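# Push chocolate bar row from steel table onto belt

## Task

Move the whole row of chocolate bars from the steel table onto the white infeed belt by sliding them; the goal counts only when each bar rests flat with no part of it hanging off the belt.

## Robot and tools

Robot: two arms, left_arm and right_arm, each ending in a five-finger hand (left_arm has a left hand, right_arm a right hand). Bases in the scene frame: left_arm at (-0.010, +0.326, 0) m, right_arm at (+0.027, -0.251, 0) m, both facing almost straight along +x. A camera stand sits behind them.

Scene frame: origin at table-top height, halfway between the nominal bases; +x points out over the table, +y toward left_arm, +z up. Arm names do not match image sides. All printed poses and all offsets use this frame's axes.

Hand point: a spot fixed to the palm, 0.15 m out from the wrist mount and 0.05 m in front of the palm. Its +z runs along the straightened fingers (tips 0.06 to 0.07 m beyond it), +y points out of the palm (finger centre lines sit 0.06 m toward -y), +x runs across the palm; on the right hand +x points away from the thumb, on the left hand toward it. A wrist bracket on the little-finger side can strike things.

execute_actions(actions, cameras): actions is a list of actions; each action is a list of at most 15 rows, one row per 1/30 s control step; if fewer rows are given the final row repeats to fill 15 steps (0.5 s). Every row is one flat list of 28 numbers, each in [-1, 1], covering both arms even if one is idle: left dx, dy, dz, rx, ry, rz; left little, ring, middle, index, thumb_bend, thumb_turn; left force_limit, speed; then the same 14 for the right arm. The six pose numbers are an offset, not a pose: they are measured from that arm's Hand target as it stood when the action began (every row of that action uses the same start), along scene axes; 1.0 equals 0.6 m for dx, dy, dz and 180 degrees for rx, ry, rz, which together form one rotation vector turning about the Hand target position. Sending the same offset in a new action moves further. All six zero re-requests the current Hand target. The six finger numbers are absolute targets: +1 straight/open, -1 curled/closed; thumb_turn -1 places the thumb opposite the fingers, +1 beside the palm. force_limit maps -1..+1 to roughly 0..10 N at the fingertip (0..15 N for both thumb motors); speed rises from nearly zero at -1 to full at +0.48 and stays full above. No value means 'unchanged': to keep a hand as is, resend the eight numbers last sent for it; if none were ever sent, send its hand_measured six, then hand_force_limit and hand_speed. cameras: list of names (cam_head_left, cam_head_right, cam_high), ["all"], or []; images arrive by default only when actions is empty.

move(target, speed, blend, blocking, cameras): target is one 28-number row or up to 15 such rows, same layout; each row's offsets count from the Hand targets at the move's start, not from the preceding row. Hands follow straight paths that end together, take 0.5 s minimum and are cut off after 10 s. speed is m/s, 0.002 to 4.3, default 0.25 (rotation up to twice that in rad/s); one value or one per row. blend in metres rounds corners at intermediate rows; 0 means stop at each. blocking=false returns after about 0.5 s while the move continues. The result adds a 'move:' line: done, off_target, moving, held or fault per arm, plus limits (paced = pose clipped, held = steps withheld). Done means within 10 mm and 2 degrees; neither done nor off_target tells you about contact. Moves do not avoid obstacles or the other arm.

wait(seconds 0 to 10, cameras): lets time pass; a running move continues. stop(cameras): brakes a running move. zoom_image(camera, region=[x0, y0, x1, y1] pixels, at most 504 by 504): enlarges part of the newest image from cam_head_left, cam_head_right or cam_high (each 672x504). show_instructions(): shows reference pages. finished_scene(scene=1): ends the scene irreversibly; the bars must stay on the belt afterwards.

Results: end_effector_position (m) and end_effector_quat_wxyz per arm in the scene frame, possibly off by a few centimetres; Hand target (the pose later offsets start from, after clipping); joint positions, velocities ('within noise' if still) and torques; hand_measured, hand_stopped_by (moving, target, force, stalled, fault) and hand_load_n, each six values in the finger order above. Lines MOTOR HOT or OVER-TEMPERATURE FAULT warn of overheating.

Behaviour: the commanded turn is limited to 40 degrees from the measured orientation per step. Hands commonly rest 1 to 3 cm (sometimes 5 cm) short, usually low, without touching anything; a later command, even all zeros, pursues the target again, or add the missing distance. A blocked arm keeps pushing until sent back beyond its hand point. Joint ranges (rad): waist ±2.880, shoulder 0 to 3.142, elbow 0 to 3.019, wrist pitch -1.693 to 1.571, wrist yaw ±1.571, wrist roll ±2.094.

Avoid: bars falling off or being left off the table (fails), hard impacts on fixed objects, fast contact, pressing far past a contact, any contact between the two arms or one hand gripping the other, paths that pass near an arm's own base, heavy loads on fingers, and long stretched or straining poses that heat motors. A loose bar may occasionally be nudged by an outside push.

Each tool is called as name([rows], argument=value, ...), one row to a line, values as JSON.

Reference images:

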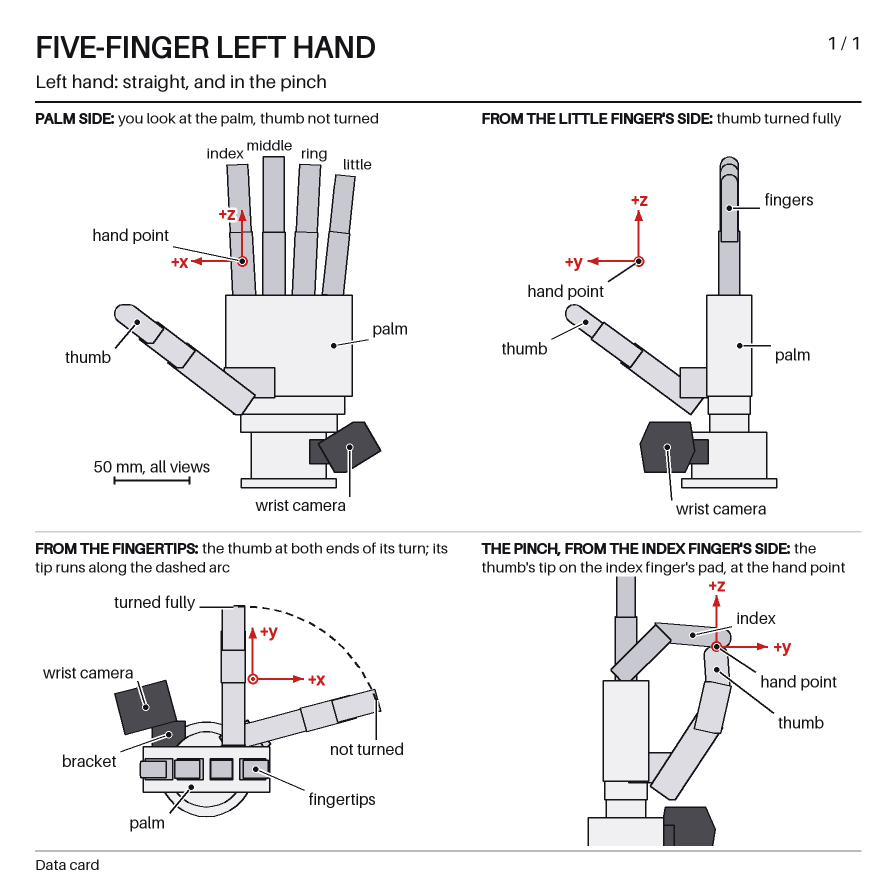

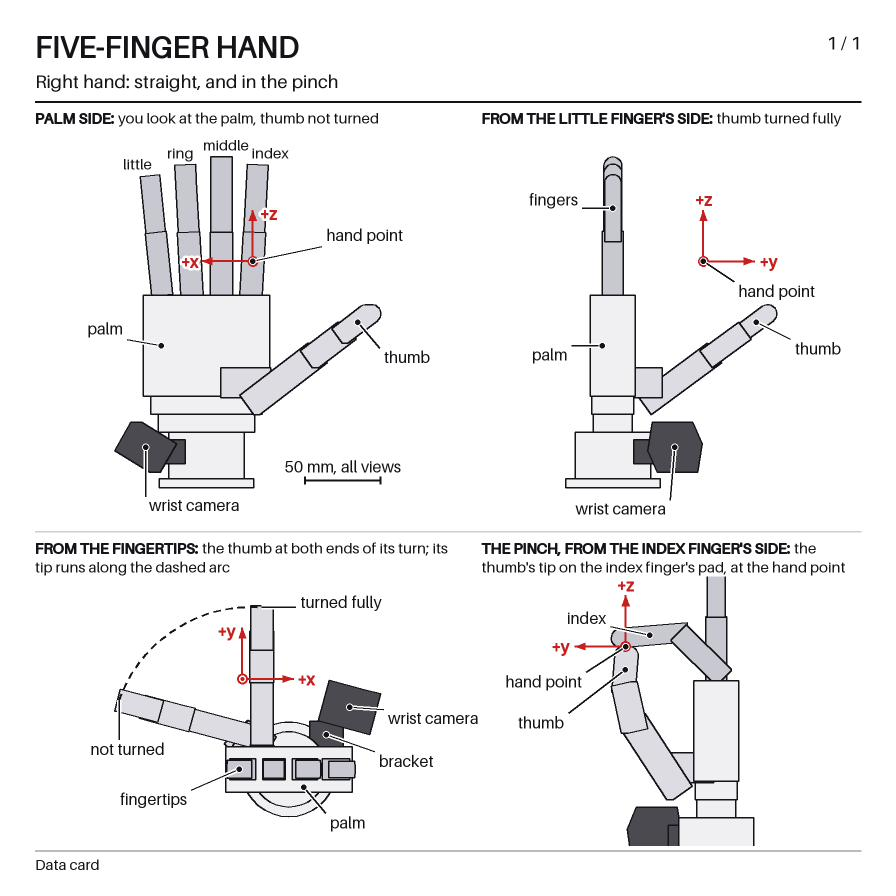

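## Session

execute_actions(actions=[])

Scene clock: 0.00 s.
left_arm: end_effector_position=(+0.4129, +0.1111, +0.2022) hand_measured=(+1.000, +1.000, +1.000, +1.000, +1.000, +1.000) hand_load_n=(+0.0, +0.0, +0.0, +0.0, +0.0, +0.0) hand_stopped_by=(target, target, target, target, target, target) hand_force_limit=0.00 hand_speed=-0.80 end_effector_quat_wxyz=(-0.005, -0.489, +0.872, +0.030) | right_arm: end_effector_position=(+0.3460, -0.2059, +0.2735) hand_measured=(+1.000, +1.000, +1.000, +1.000, +1.000, +1.000) hand_load_n=(+0.0, +0.0, +0.0, +0.0, +0.0, +0.0) hand_stopped_by=(target, target, target, target, target, target) hand_force_limit=0.00 hand_speed=-0.80 end_effector_quat_wxyz=(+0.180, +0.892, +0.332, +0.247)
Joint positions: left_arm=[-0.443 1.79 1.743 -1.578 -0.026 0.118] | right_arm=[0.608 0.878 0.915 -1.182 0.468 -1.774]
Joint velocities: within noise
Joint torques (N m): no reading
Heat: left arm: hottest wrist yaw 32 °C; right arm: hottest shoulder 32 °C.
Hand target: left_arm +0.4187, +0.1084, +0.2075; +0.000, -0.489, +0.872, +0.022 | right_arm +0.3511, -0.2024, +0.2884; +0.176, +0.890, +0.327, +0.264

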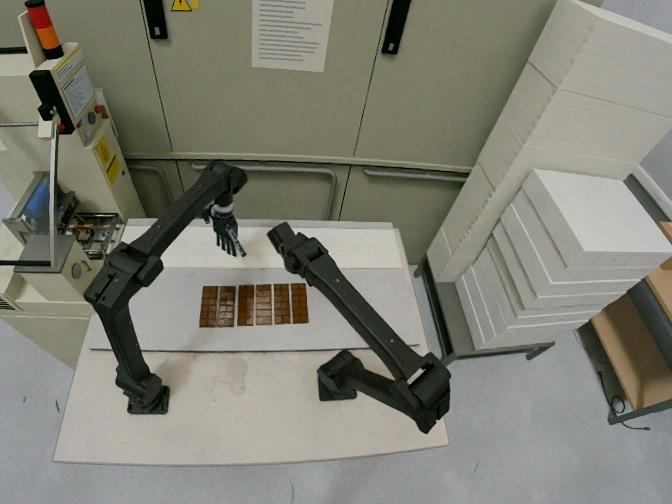

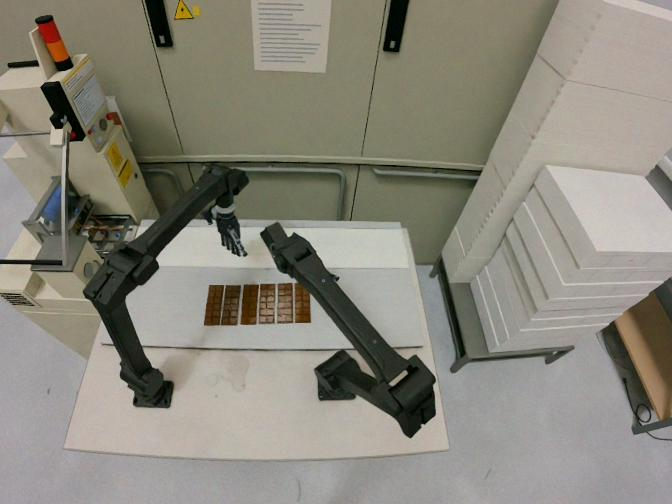

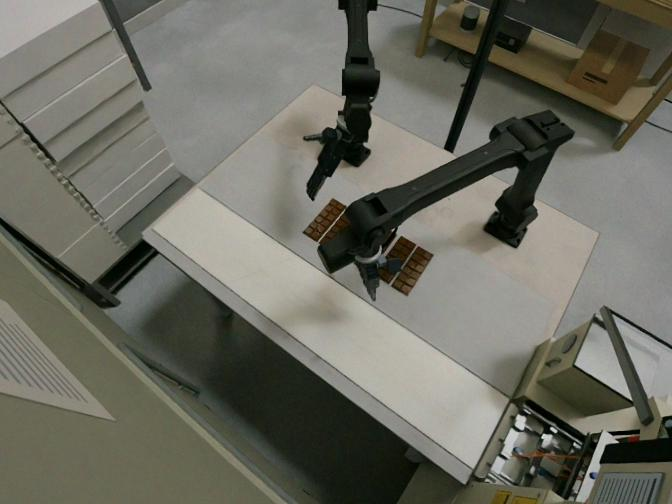

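zoom_image(camera="cam_head_left", region=[80, 190, 460, 390])

zoom_image(camera="cam_high", region=[120, 80, 560, 500])

zoom_image(camera="cam_head_right", region=[180, 240, 340, 360])

Scaled by 1.326 from the camera's 672x504 image, which has a finer 960x720 frame.

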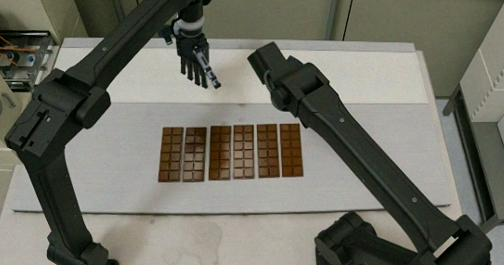

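Scaled by 1.145 from the camera's 672x504 image, which has a finer 960x720 frame.

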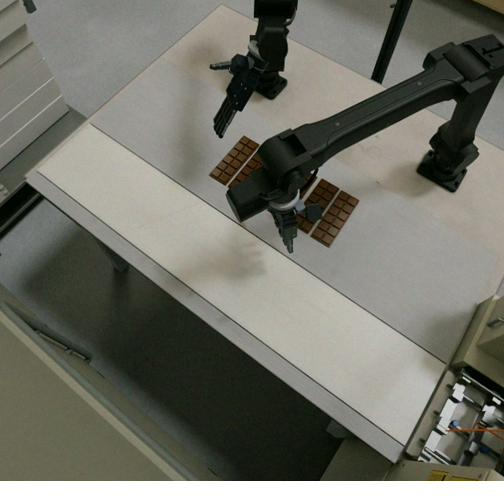

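Scaled by 3.150 from the camera's 672x504 image, which has a finer 960x720 frame.

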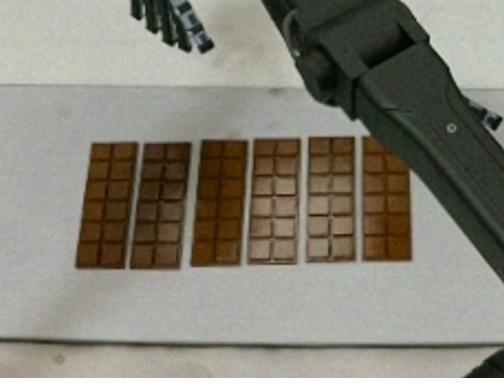

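zoom_image(camera="cam_high", region=[280, 180, 480, 330])

zoom_image(camera="cam_high", region=[140, 180, 340, 330])

zoom_image(camera="cam_head_left", region=[190, 210, 330, 315])

zoom_image(camera="cam_head_left", region=[70, 250, 210, 370])

zoom_image(camera="cam_head_left", region=[330, 210, 470, 315])

Scaled by 2.520 from the camera's 672x504 image, which has a finer 960x720 frame.

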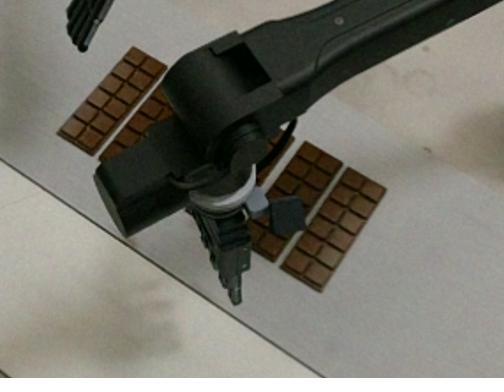

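Scaled by 2.520 from the camera's 672x504 image, which has a finer 960x720 frame.

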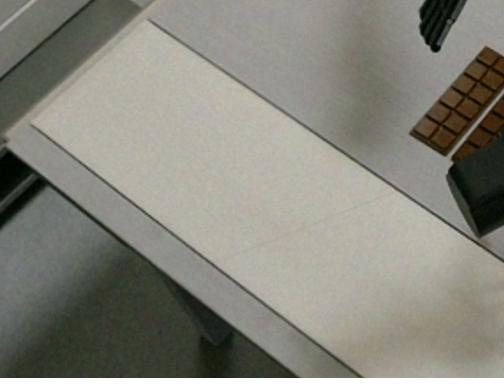

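Scaled by 3.600 from the camera's 672x504 image, which has a finer 960x720 frame.

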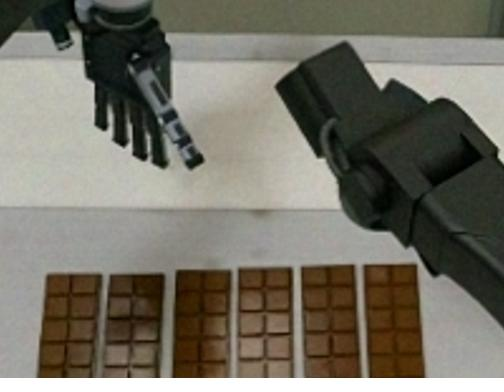

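Scaled by 3.600 from the camera's 672x504 image, which has a finer 960x720 frame.

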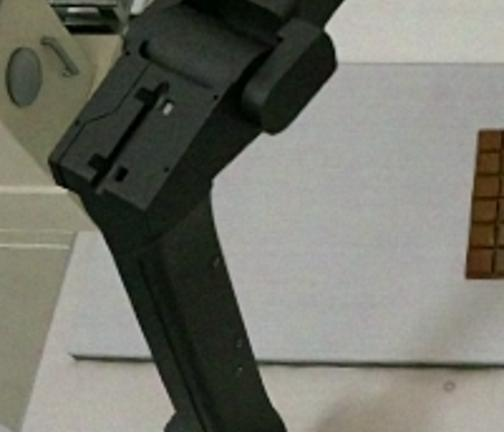

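Scaled by 3.600 from the camera's 672x504 image, which has a finer 960x720 frame.

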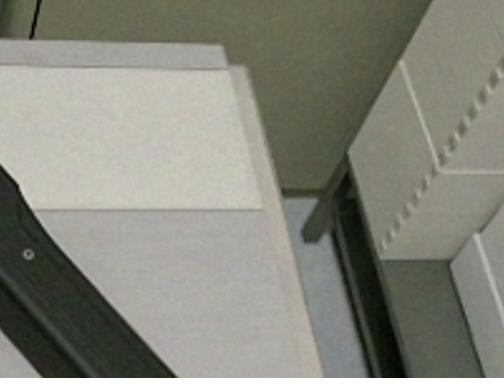

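move(target=[-0.4228, -0.1607, -0.1292, -0.0101, -0.0101, 0.1748, -1, 0, 0, -1, 1, -1, 0.3, 0.0, -0.2935, 0.1423, -0.264, 0.2508, 0.0501, -0.6936, -1, 0, 0, -1, 1, -1, 0.3, 0.0], speed=0.4, cameras=["all"])

Scene clock: 13.27 s.
left_arm: end_effector_position=(+0.2383, +0.0457, +0.1523) hand_measured=(-1.000, +0.000, +0.000, -1.000, +1.000, -1.000) hand_load_n=(+0.0, +0.0, +0.0, +0.0, +0.0, +0.0) hand_stopped_by=(target, target, target, target, target, target) hand_force_limit=0.30 hand_speed=0.00 end_effector_quat_wxyz=(-0.003, -0.634, +0.773, +0.015) | right_arm: end_effector_position=(+0.2126, -0.1337, +0.1629) hand_measured=(-1.000, +0.000, +0.000, -1.000, +1.000, -1.000) hand_load_n=(+0.0, +0.0, +0.0, +0.0, +0.0, +0.0) hand_stopped_by=(target, target, target, target, target, target) hand_force_limit=0.30 hand_speed=0.00 end_effector_quat_wxyz=(+0.053, +0.849, -0.521, +0.067)
Joint positions: left_arm=[-0.707 1.459 1.206 -1.35 0 -0.498] | right_arm=[0.549 1.101 0.925 -1.43 0.167 0.086]
Joint torques (N m): left_arm=[0.73 -10.99 9.43 -0.08 0.03 0.23] | right_arm=[-0.56 -5.01 8.02 0.61 0.01 0.11]
Heat: left arm: hottest wrist yaw 32 °C; right arm: hottest shoulder 32 °C.
Hand target: left_arm +0.2438, +0.0475, +0.1532; -0.003, -0.633, +0.774, +0.015 (not the last commanded pose) | right_arm +0.2116, -0.1347, +0.1628; +0.046, +0.845, -0.529, +0.069 (not the last commanded pose)
Off the commanded pose: left_arm 0.084 m, 11 deg | right_arm 0.053 m, 29 deg.
move: held (left_arm; a check stopped the path), off_target (right_arm; braked when a check withheld steps of left_arm); limits=held
pose unreachable (left arm): on one or more control steps of this call, first in action 0 (counted from 0), this arm could not follow its commanded pose, so it was not sent that pose on those steps. It may still have moved: this result reports where it is.
cause: moving toward the commanded pose would bring a part of the arm too close to another arm (a part of this arm just beyond joint 4 (wrist pitch) and a part of the right arm just beyond its joint 4 (wrist pitch), 26 mm apart when this arm was first held).

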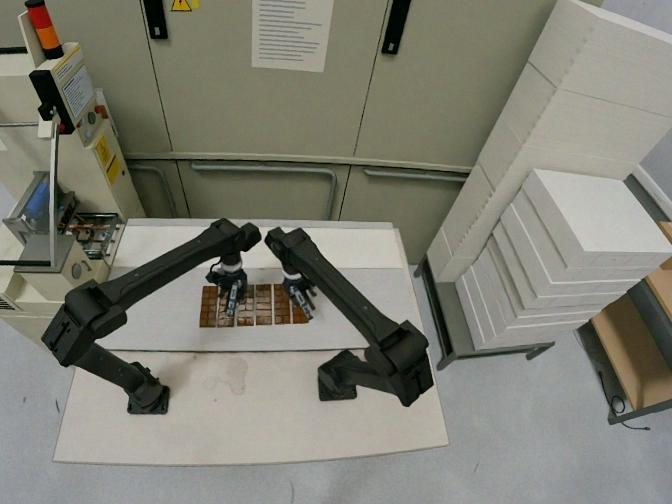

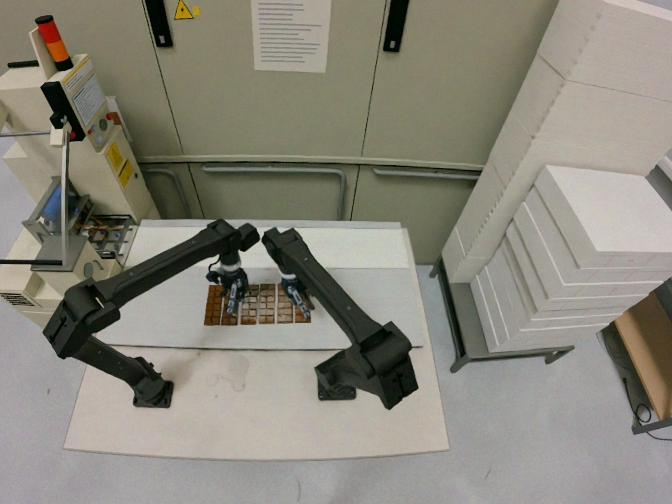

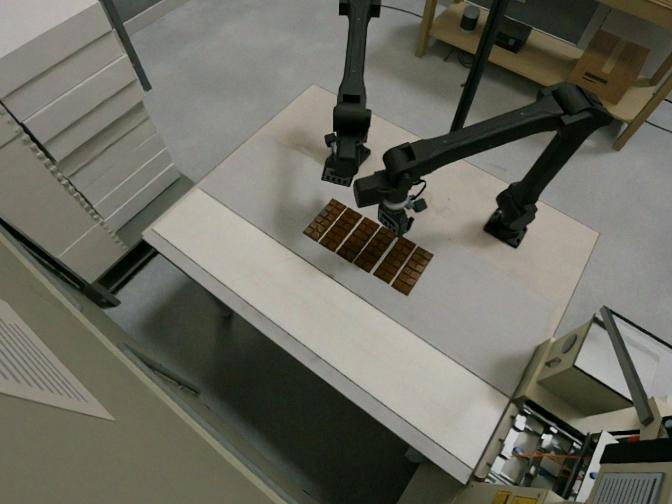

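zoom_image(camera="cam_head_left", region=[180, 210, 340, 350])

zoom_image(camera="cam_high", region=[280, 120, 460, 310])

zoom_image(camera="cam_head_left", region=[90, 330, 220, 440])

zoom_image(camera="cam_head_left", region=[290, 330, 420, 440])

zoom_image(camera="cam_high", region=[460, 150, 560, 260])

Scaled by 3.150 from the camera's 672x504 image, which has a finer 960x720 frame.

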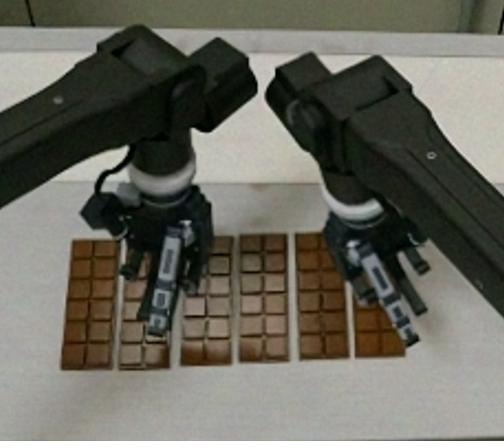

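Scaled by 2.653 from the camera's 672x504 image, which has a finer 960x720 frame.

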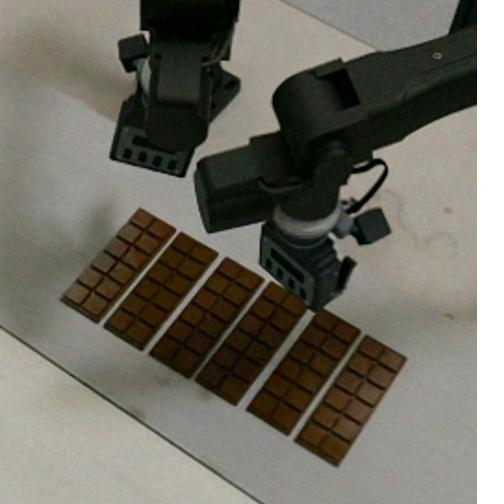

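Scaled by 3.877 from the camera's 672x504 image, which has a finer 960x720 frame.

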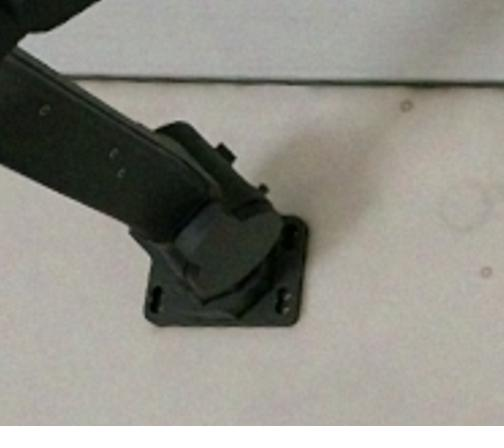

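Scaled by 3.877 from the camera's 672x504 image, which has a finer 960x720 frame.

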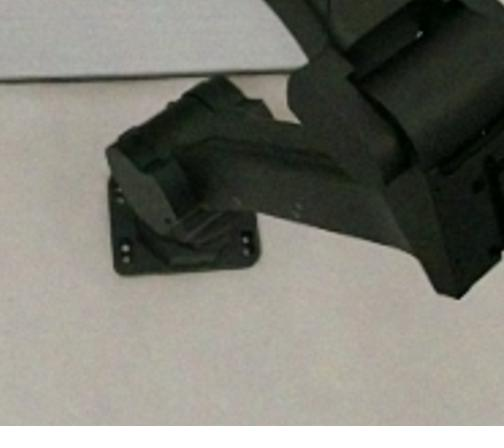

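Scaled by 4.582 from the camera's 672x504 image, which has a finer 960x720 frame.

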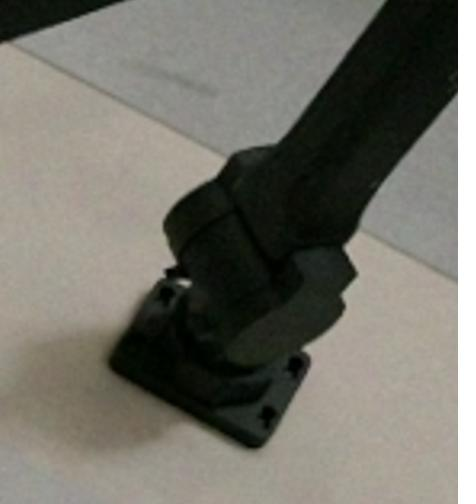

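move(target=[-0.148, 0.1542, -0.0887, -0.0054, -0.0081, 0.0748, -1, 0, 0, -1, 1, -1, 0.3, 0.0, -0.0777, 0.1395, -0.1047, 0.0522, 0.0105, -0.1325, -1, 0, 0, -1, 1, -1, 0.3, 0.0], speed=0.25, cameras=["all"])

Scene clock: 18.53 s.
left_arm: end_effector_position=(+0.1531, +0.1384, +0.1025) hand_measured=(-1.000, +0.000, +0.000, -1.000, +1.000, -1.000) hand_load_n=(+0.0, +0.5, +0.0, +0.0, +0.0, +0.0) hand_stopped_by=(target, target, target, target, target, target) hand_force_limit=0.30 hand_speed=0.00 end_effector_quat_wxyz=(+0.001, +0.710, -0.704, -0.004) | right_arm: end_effector_position=(+0.1657, -0.0525, +0.1000) hand_measured=(-1.000, +0.000, +0.000, -1.000, +1.000, -1.000) hand_load_n=(+0.0, +0.0, +0.0, +0.0, +0.0, +0.0) hand_stopped_by=(target, target, target, target, target, target) hand_force_limit=0.30 hand_speed=0.00 end_effector_quat_wxyz=(+0.009, +0.720, -0.694, -0.002)
Joint positions: left_arm=[-0.622 1.114 0.767 -1.232 0 -0.618] | right_arm=[0.701 1.096 0.746 -1.24 -0.002 0.669]
Joint torques (N m): left_arm=[0.73 -6.36 7.49 0.5 0.08 -0.07] | right_arm=[0.56 -4.6 7.71 0.88 0.07 0.11]
Heat: left arm: hottest elbow 32 °C; right arm: hottest shoulder 32 °C.
Hand target: left_arm +0.1549, +0.1401, +0.1000; +0.000, +0.719, -0.695, +0.000 | right_arm +0.1650, -0.0509, +0.1001; -0.001, +0.719, -0.695, +0.001
Off the commanded pose: left_arm 0.004 m, 2 deg | right_arm 0.002 m, 1 deg.
move: done

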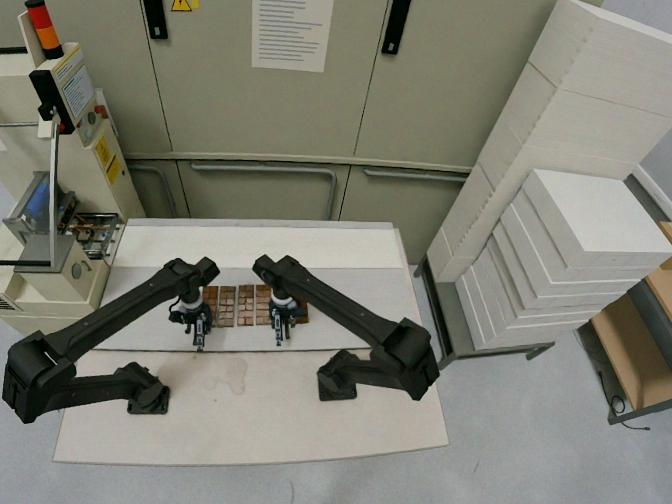

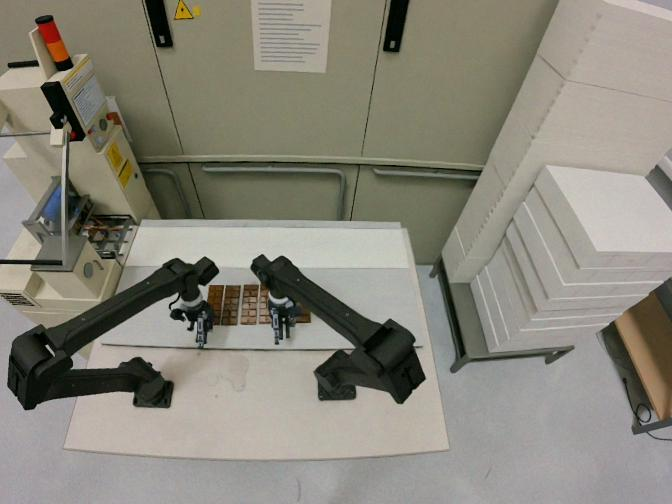

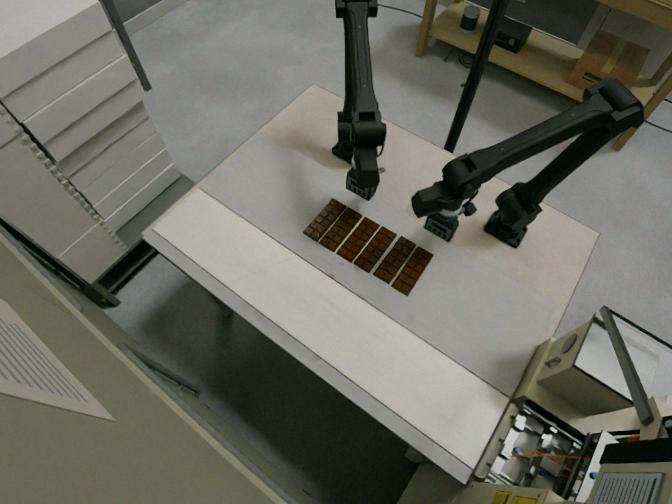

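zoom_image(camera="cam_head_left", region=[160, 250, 330, 370])

zoom_image(camera="cam_head_right", region=[160, 250, 330, 370])

zoom_image(camera="cam_high", region=[290, 130, 480, 310])

Scaled by 2.965 from the camera's 672x504 image, which has a finer 960x720 frame.

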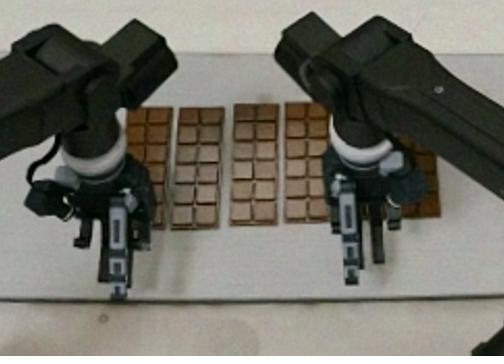

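Scaled by 2.965 from the camera's 672x504 image, which has a finer 960x720 frame.

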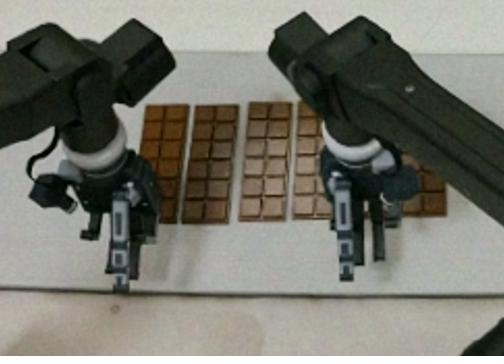

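Scaled by 2.653 from the camera's 672x504 image, which has a finer 960x720 frame.

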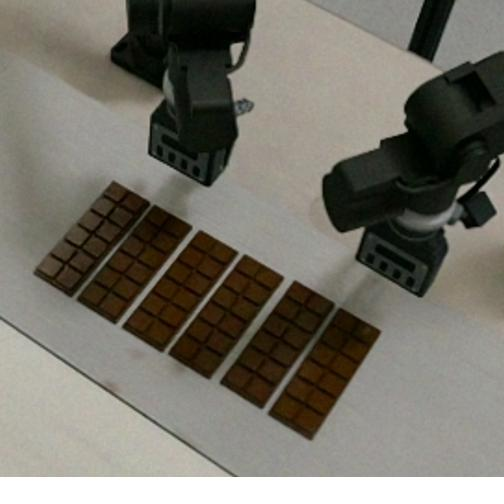

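move(target=[0, 0, -0.0917, 0, 0, 0, -1, 0, 0, -1, 1, -1, 0.3, 0.0, 0, 0, -0.0917, 0, 0, 0, -1, 0, 0, -1, 1, -1, 0.3, 0.0], speed=0.15, cameras=["all"])

Scene clock: 24.10 s.
left_arm: end_effector_position=(+0.1502, +0.1406, +0.0522) hand_measured=(-1.000, +0.000, +0.000, -1.000, +1.000, -1.000) hand_load_n=(+0.0, -1.5, -3.0, +0.0, -0.5, +0.0) hand_stopped_by=(target, target, target, target, target, target) hand_force_limit=0.30 hand_speed=0.00 end_effector_quat_wxyz=(+0.001, +0.711, -0.703, -0.003) | right_arm: end_effector_position=(+0.1640, -0.0541, +0.0528) hand_measured=(-1.000, +0.000, +0.000, -1.000, +1.000, -1.000) hand_load_n=(+0.0, +0.0, -7.0, +0.0, +0.0, +0.0) hand_stopped_by=(target, target, target, target, target, target) hand_force_limit=0.30 hand_speed=0.00 end_effector_quat_wxyz=(+0.000, +0.720, -0.694, -0.001)
Joint positions: left_arm=[-0.62 1.171 0.663 -1.07 0.001 -0.618] | right_arm=[0.701 1.139 0.642 -1.075 -0.001 0.669]
Joint torques (N m): left_arm=[0.67 -4.84 7.09 1.11 0.05 -0.07] | right_arm=[0.67 -2.08 7.23 1.58 0.06 0.11]
Heat: left arm: hottest elbow 32 °C; right arm: hottest shoulder 32 °C.
Hand target: left_arm +0.1550, +0.1401, +0.0450; +0.000, +0.719, -0.695, +0.000 | right_arm +0.1650, -0.0510, +0.0451; -0.001, +0.719, -0.695, +0.001
Off the commanded pose: left_arm 0.009 m, 1 deg | right_arm 0.008 m, 0 deg.
move: done

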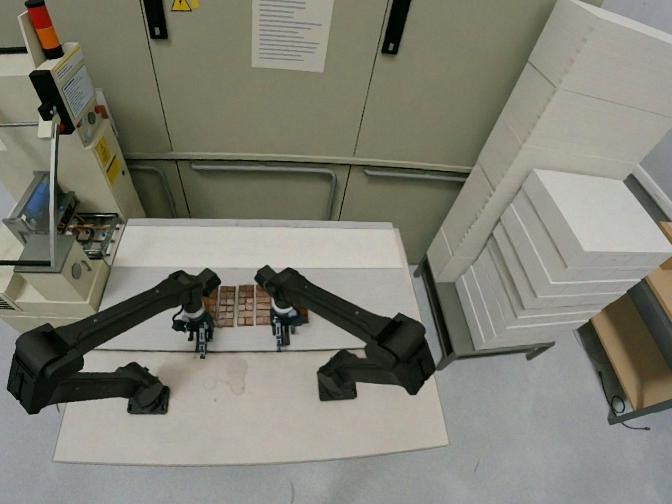

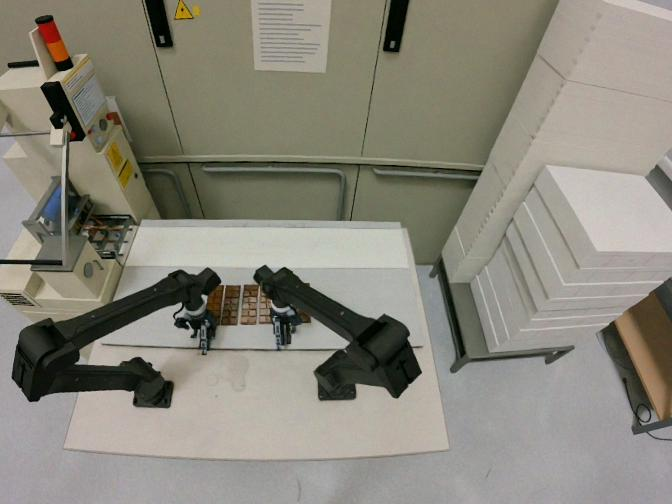

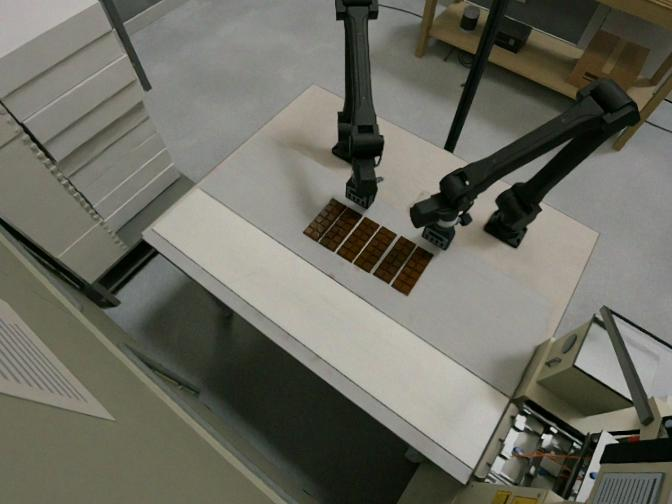

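move(target=[0, 0, 0.0183, 0, 0, 0, -1, 0, 0, -1, 1, -1, 0.3, 0.0, 0, 0, 0.0217, 0, 0, 0, -1, 0, 0, -1, 1, -1, 0.3, 0.0], speed=0.1, cameras=["all"])

zoom_image(camera="cam_head_left", region=[160, 260, 330, 370])

zoom_image(camera="cam_head_right", region=[160, 260, 330, 370])

zoom_image(camera="cam_high", region=[290, 150, 470, 310])

Scene clock: 25.17 s.
left_arm: end_effector_position=(+0.1502, +0.1406, +0.0524) hand_measured=(-1.000, +0.000, +0.000, -1.000, +1.000, -1.000) hand_load_n=(+0.0, -1.0, -1.5, +0.0, +0.0, +0.0) hand_stopped_by=(target, target, target, target, target, target) hand_force_limit=0.30 hand_speed=0.00 end_effector_quat_wxyz=(+0.001, +0.711, -0.703, -0.003) | right_arm: end_effector_position=(+0.1637, -0.0544, +0.0529) hand_measured=(-1.000, +0.000, +0.000, -1.000, +1.000, -1.000) hand_load_n=(+0.0, +0.0, -5.0, +0.0, +0.0, +0.0) hand_stopped_by=(target, target, target, target, target, target) hand_force_limit=0.30 hand_speed=0.00 end_effector_quat_wxyz=(+0.001, +0.720, -0.694, -0.001)
Joint positions: left_arm=[-0.62 1.169 0.663 -1.07 0.001 -0.618] | right_arm=[0.701 1.139 0.642 -1.077 -0.001 0.669]
Joint torques (N m): left_arm=[0.67 -6.12 8.57 -0.16 0.05 -0.07] | right_arm=[0.56 -3.55 9.1 -0.1 0.06 0.12]
Heat: left arm: hottest elbow 32 °C; right arm: hottest shoulder 32 °C.
Hand target: left_arm +0.1550, +0.1401, +0.0560; +0.000, +0.719, -0.695, +0.000 | right_arm +0.1651, -0.0510, +0.0581; -0.001, +0.719, -0.695, +0.001
Off the commanded pose: left_arm 0.006 m, 1 deg | right_arm 0.006 m, 0 deg.
move: done

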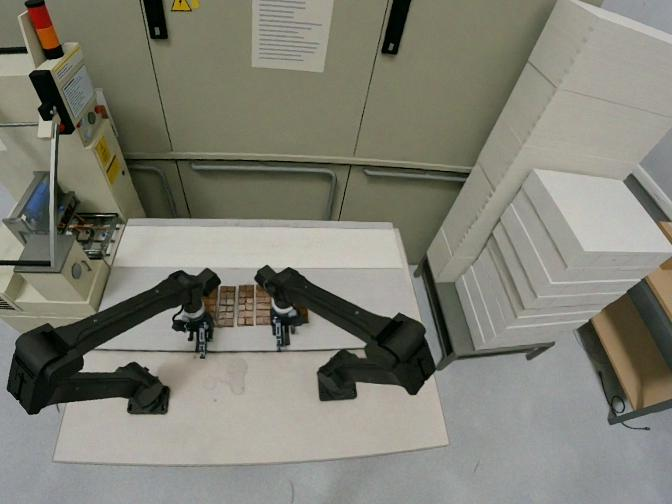

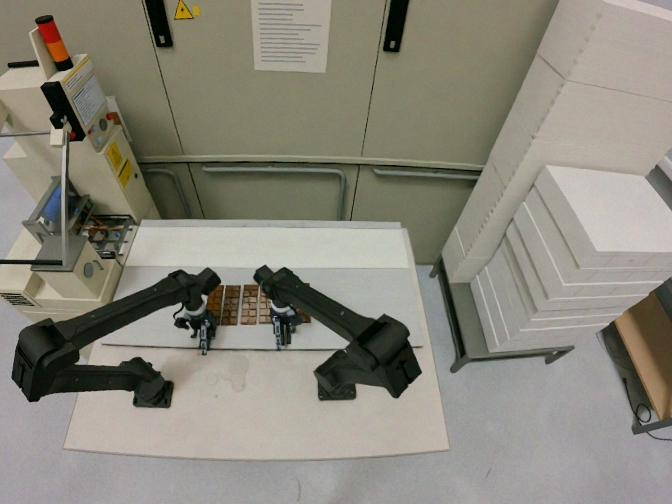

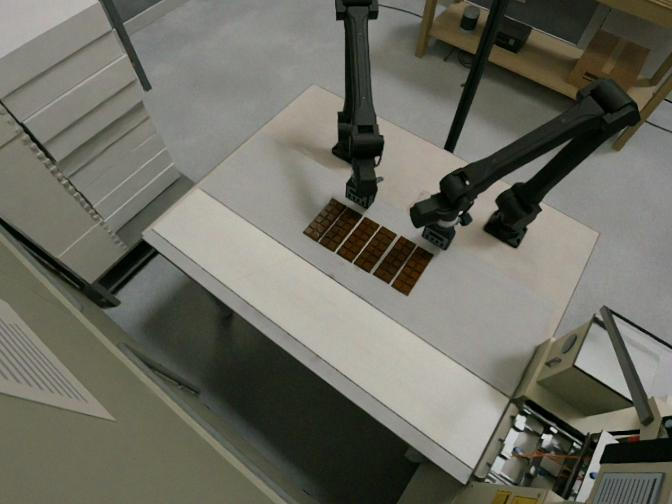

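Scaled by 2.965 from the camera's 672x504 image, which has a finer 960x720 frame.

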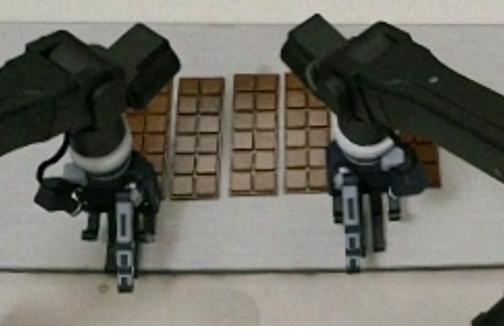

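Scaled by 2.965 from the camera's 672x504 image, which has a finer 960x720 frame.

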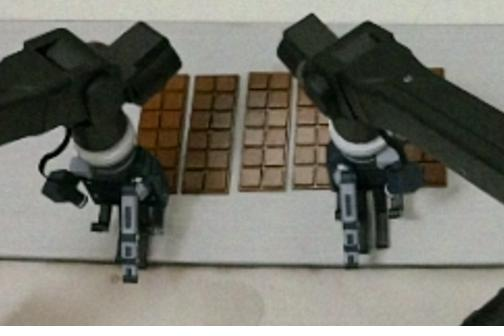

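Scaled by 2.800 from the camera's 672x504 image, which has a finer 960x720 frame.

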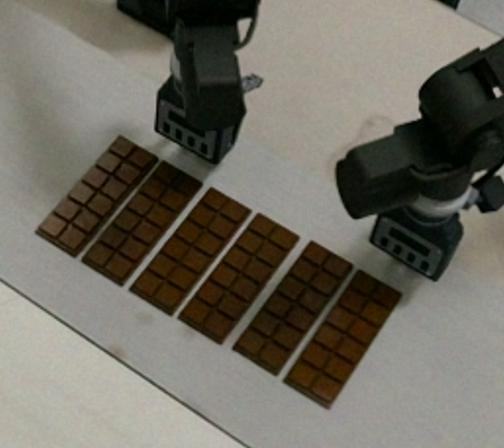

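move([
  [0, -0.018, 0.04, 0, 0, 0, -1, 0, 0, -1, 1, -1, 0.3, 0.0, 0, -0.008, 0.04, 0, 0, 0, -1, 0, 0, -1, 1, -1, 0.3, 0.0],
  [0, -0.0227, -0.004, 0, 0, 0, -1, 0, 0, -1, 1, -1, 0.3, 0.0, 0, -0.008, -0.008, 0, 0, 0, -1, 0, 0, -1, 1, -1, 0.3, 0.0],
], speed=0.1)

Scene clock: 28.23 s.
left_arm: end_effector_position=(+0.1523, +0.1324, +0.0545) hand_measured=(-1.000, +0.000, +0.000, -1.000, +1.000, -1.000) hand_load_n=(+0.0, +0.0, +0.0, +0.0, +0.0, +0.0) hand_stopped_by=(target, target, target, target, target, target) hand_force_limit=0.30 hand_speed=0.00 end_effector_quat_wxyz=(+0.001, +0.718, -0.696, -0.004) | right_arm: end_effector_position=(+0.1623, -0.0556, +0.0570) hand_measured=(-1.000, +0.000, +0.000, -1.000, +1.000, -1.000) hand_load_n=(+0.0, +0.5, +0.0, +0.0, -0.5, +0.0) hand_stopped_by=(target, target, target, target, target, target) hand_force_limit=0.30 hand_speed=0.00 end_effector_quat_wxyz=(-0.002, +0.719, -0.695, +0.000)
Joint positions: left_arm=[-0.638 1.184 0.68 -1.076 0.001 -0.658] | right_arm=[0.701 1.121 0.642 -1.089 -0.001 0.67]
Joint torques (N m): left_arm=[-1.03 -5.36 8.34 0.53 0.07 -0.06] | right_arm=[-0.5 -2.26 7.91 0.94 0.06 -0.01]
Heat: left arm: hottest elbow 32 °C; right arm: hottest shoulder 32 °C.
Hand target: left_arm +0.1549, +0.1264, +0.0536; +0.000, +0.719, -0.695, +0.000 | right_arm +0.1651, -0.0558, +0.0533; -0.001, +0.719, -0.695, +0.001
Off the commanded pose: left_arm 0.007 m, 1 deg | right_arm 0.005 m, 0 deg.
move: done

move(target=[0.1085, -0.004, 0.004, 0, 0, 0, -1, 0, 0, -1, 1, -1, 0.3, 0.0, 0.0915, -0.008, 0.0045, 0, 0, 0, -1, 0, 0, -1, 1, -1, 0.3, 0.0], speed=0.08, cameras=["all"])

zoom_image(camera="cam_head_left", region=[160, 260, 330, 370])

zoom_image(camera="cam_high", region=[290, 150, 470, 310])

Scene clock: 30.07 s.
left_arm: end_effector_position=(+0.1907, +0.1311, +0.0532) hand_measured=(-1.000, +0.000, +0.000, -1.000, +1.000, -1.000) hand_load_n=(+0.0, -0.5, -8.0, +0.5, +0.0, +0.0) hand_stopped_by=(target, target, target, target, target, target) hand_force_limit=0.30 hand_speed=0.00 end_effector_quat_wxyz=(+0.014, +0.717, -0.697, -0.023) | right_arm: end_effector_position=(+0.1872, -0.0663, +0.0524) hand_measured=(-1.000, +0.000, -0.002, -1.000, +1.000, -1.000) hand_load_n=(+0.0, -3.0, -10.0, +0.0, +0.0, +0.0) hand_stopped_by=(target, target, target, target, target, target) hand_force_limit=0.30 hand_speed=0.00 end_effector_quat_wxyz=(+0.020, +0.720, -0.693, -0.021)
Joint positions: left_arm=[-0.559 1.317 0.779 -1.084 0.016 -0.574] | right_arm=[0.589 1.219 0.689 -1.09 -0.033 0.553]
Joint torques (N m): left_arm=[1.32 -5.77 11.22 1.13 -0.68 0.17] | right_arm=[-1.96 -2.08 11.95 1.54 1.23 -0.11]
Heat: left arm: hottest elbow 32 °C; right arm: hottest shoulder 32 °C.
Hand target: left_arm +0.2201, +0.1241, +0.0559; +0.000, +0.719, -0.695, +0.000 | right_arm +0.2199, -0.0606, +0.0559; -0.001, +0.719, -0.695, +0.001
Off the commanded pose: left_arm 0.030 m, 3 deg | right_arm 0.033 m, 4 deg.
move: off_target (left_arm, right_arm)

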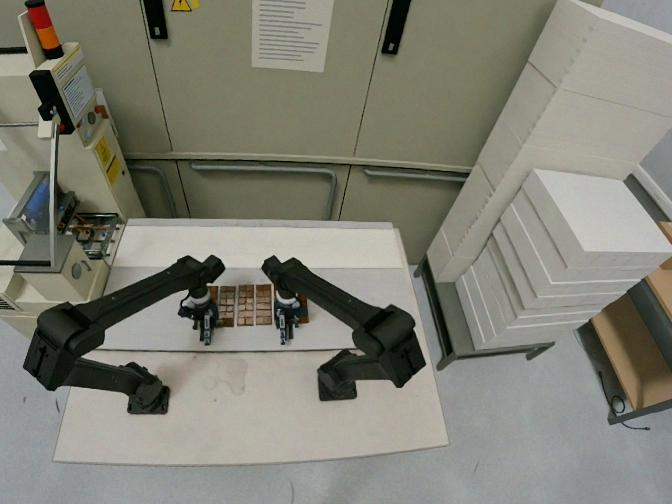

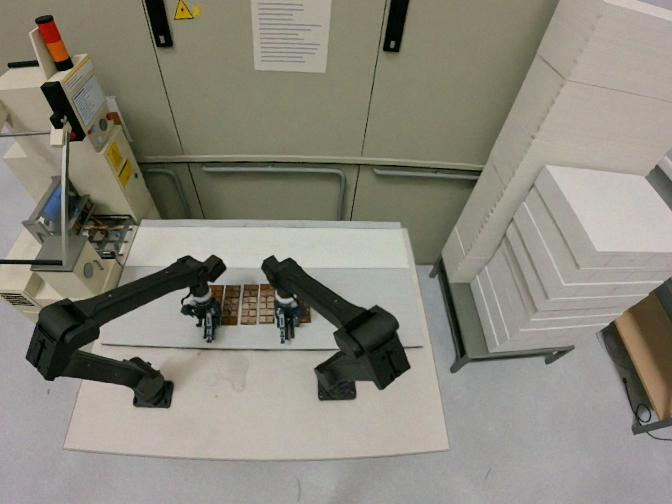

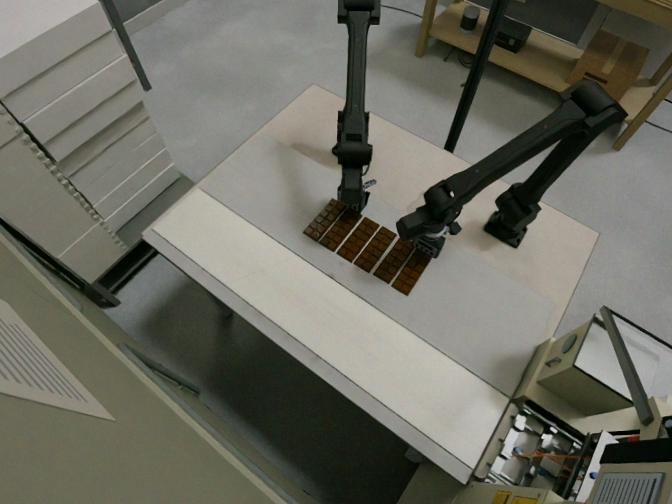

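Scaled by 2.965 from the camera's 672x504 image, which has a finer 960x720 frame.

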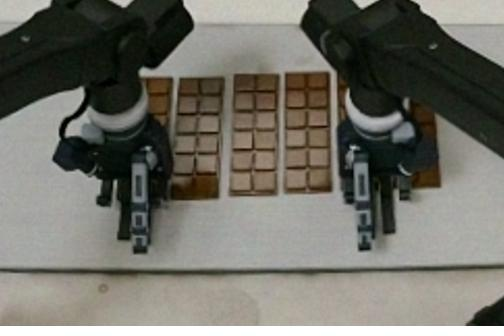

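Scaled by 2.800 from the camera's 672x504 image, which has a finer 960x720 frame.

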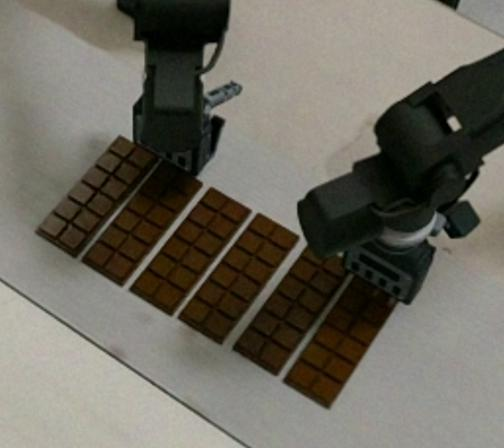

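zoom_image(camera="cam_head_left", region=[170, 280, 250, 350])

zoom_image(camera="cam_head_right", region=[170, 280, 250, 350])

zoom_image(camera="cam_head_left", region=[260, 280, 340, 350])

zoom_image(camera="cam_high", region=[300, 180, 380, 250])

zoom_image(camera="cam_high", region=[380, 210, 460, 280])

Scaled by 6.300 from the camera's 672x504 image, which has a finer 960x720 frame.

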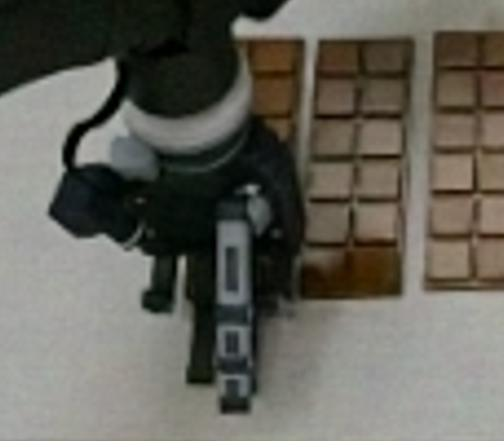

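Scaled by 6.300 from the camera's 672x504 image, which has a finer 960x720 frame.

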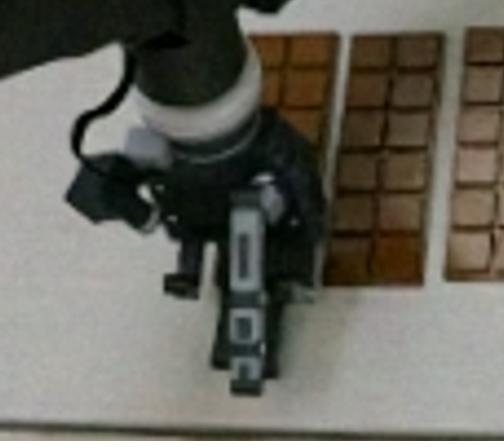

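Scaled by 6.300 from the camera's 672x504 image, which has a finer 960x720 frame.

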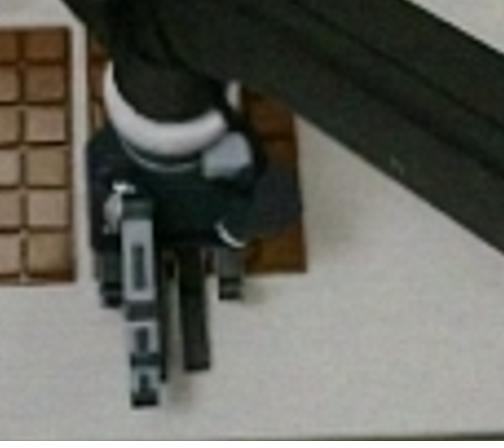

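Scaled by 6.300 from the camera's 672x504 image, which has a finer 960x720 frame.

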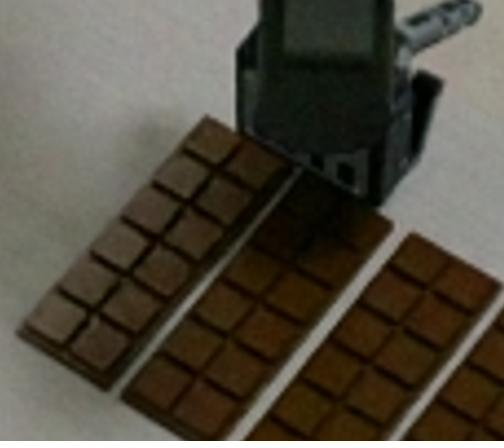

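Scaled by 6.300 from the camera's 672x504 image, which has a finer 960x720 frame.

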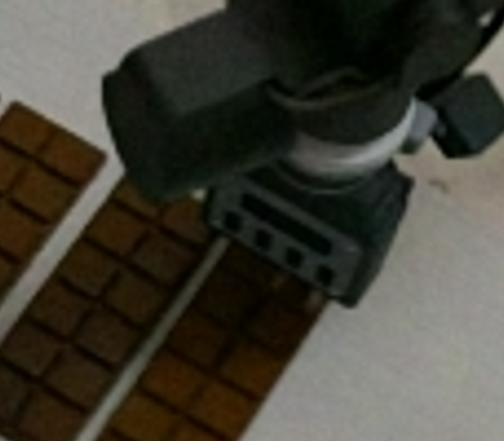

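move([
  [-0.0752, 0.0, 0.0318, 0, 0, 0, -1, 0, 0, -1, 1, -1, 0.3, 0.0, -0.0665, 0.001, 0.0318, 0, 0, 0, -1, 0, 0, -1, 1, -1, 0.3, 0.0],
  [-0.0752, 0.0, 0.0118, 0, 0, 0, -1, 0, 0, -1, 1, -1, 0.3, 0.0, -0.0665, 0.001, 0.0118, 0, 0, 0, -1, 0, 0, -1, 1, -1, 0.3, 0.0],
], speed=0.1)

Scene clock: 34.37 s.
left_arm: end_effector_position=(+0.1775, +0.1261, +0.0694) hand_measured=(-1.000, +0.000, +0.000, -1.000, +1.000, -1.000) hand_load_n=(+0.5, +0.0, +0.0, +0.0, +0.0, -0.5) hand_stopped_by=(target, target, target, target, target, target) hand_force_limit=0.30 hand_speed=0.00 end_effector_quat_wxyz=(+0.000, +0.718, -0.696, +0.004) | right_arm: end_effector_position=(+0.1819, -0.0604, +0.0678) hand_measured=(-1.000, +0.000, +0.000, -1.000, +1.000, -1.000) hand_load_n=(+0.5, +0.0, +0.0, +0.0, +0.0, +0.0) hand_stopped_by=(target, target, target, target, target, target) hand_force_limit=0.30 hand_speed=0.00 end_effector_quat_wxyz=(-0.002, +0.720, -0.694, -0.001)
Joint positions: left_arm=[-0.605 1.219 0.752 -1.097 0.002 -0.624] | right_arm=[0.64 1.142 0.689 -1.114 -0.002 0.608]
Joint torques (N m): left_arm=[-0.97 -6.01 7.3 0.49 -0.02 -0.05] | right_arm=[0.56 -3.37 7.24 0.9 0.1 0.11]
Heat: left arm: hottest elbow 32 °C; right arm: hottest shoulder 32 °C.
Hand target: left_arm +0.1749, +0.1240, +0.0630; +0.000, +0.719, -0.695, +0.000 | right_arm +0.1800, -0.0600, +0.0629; -0.001, +0.719, -0.695, +0.001
Off the commanded pose: left_arm 0.007 m, 1 deg | right_arm 0.005 m, 0 deg.
move: done


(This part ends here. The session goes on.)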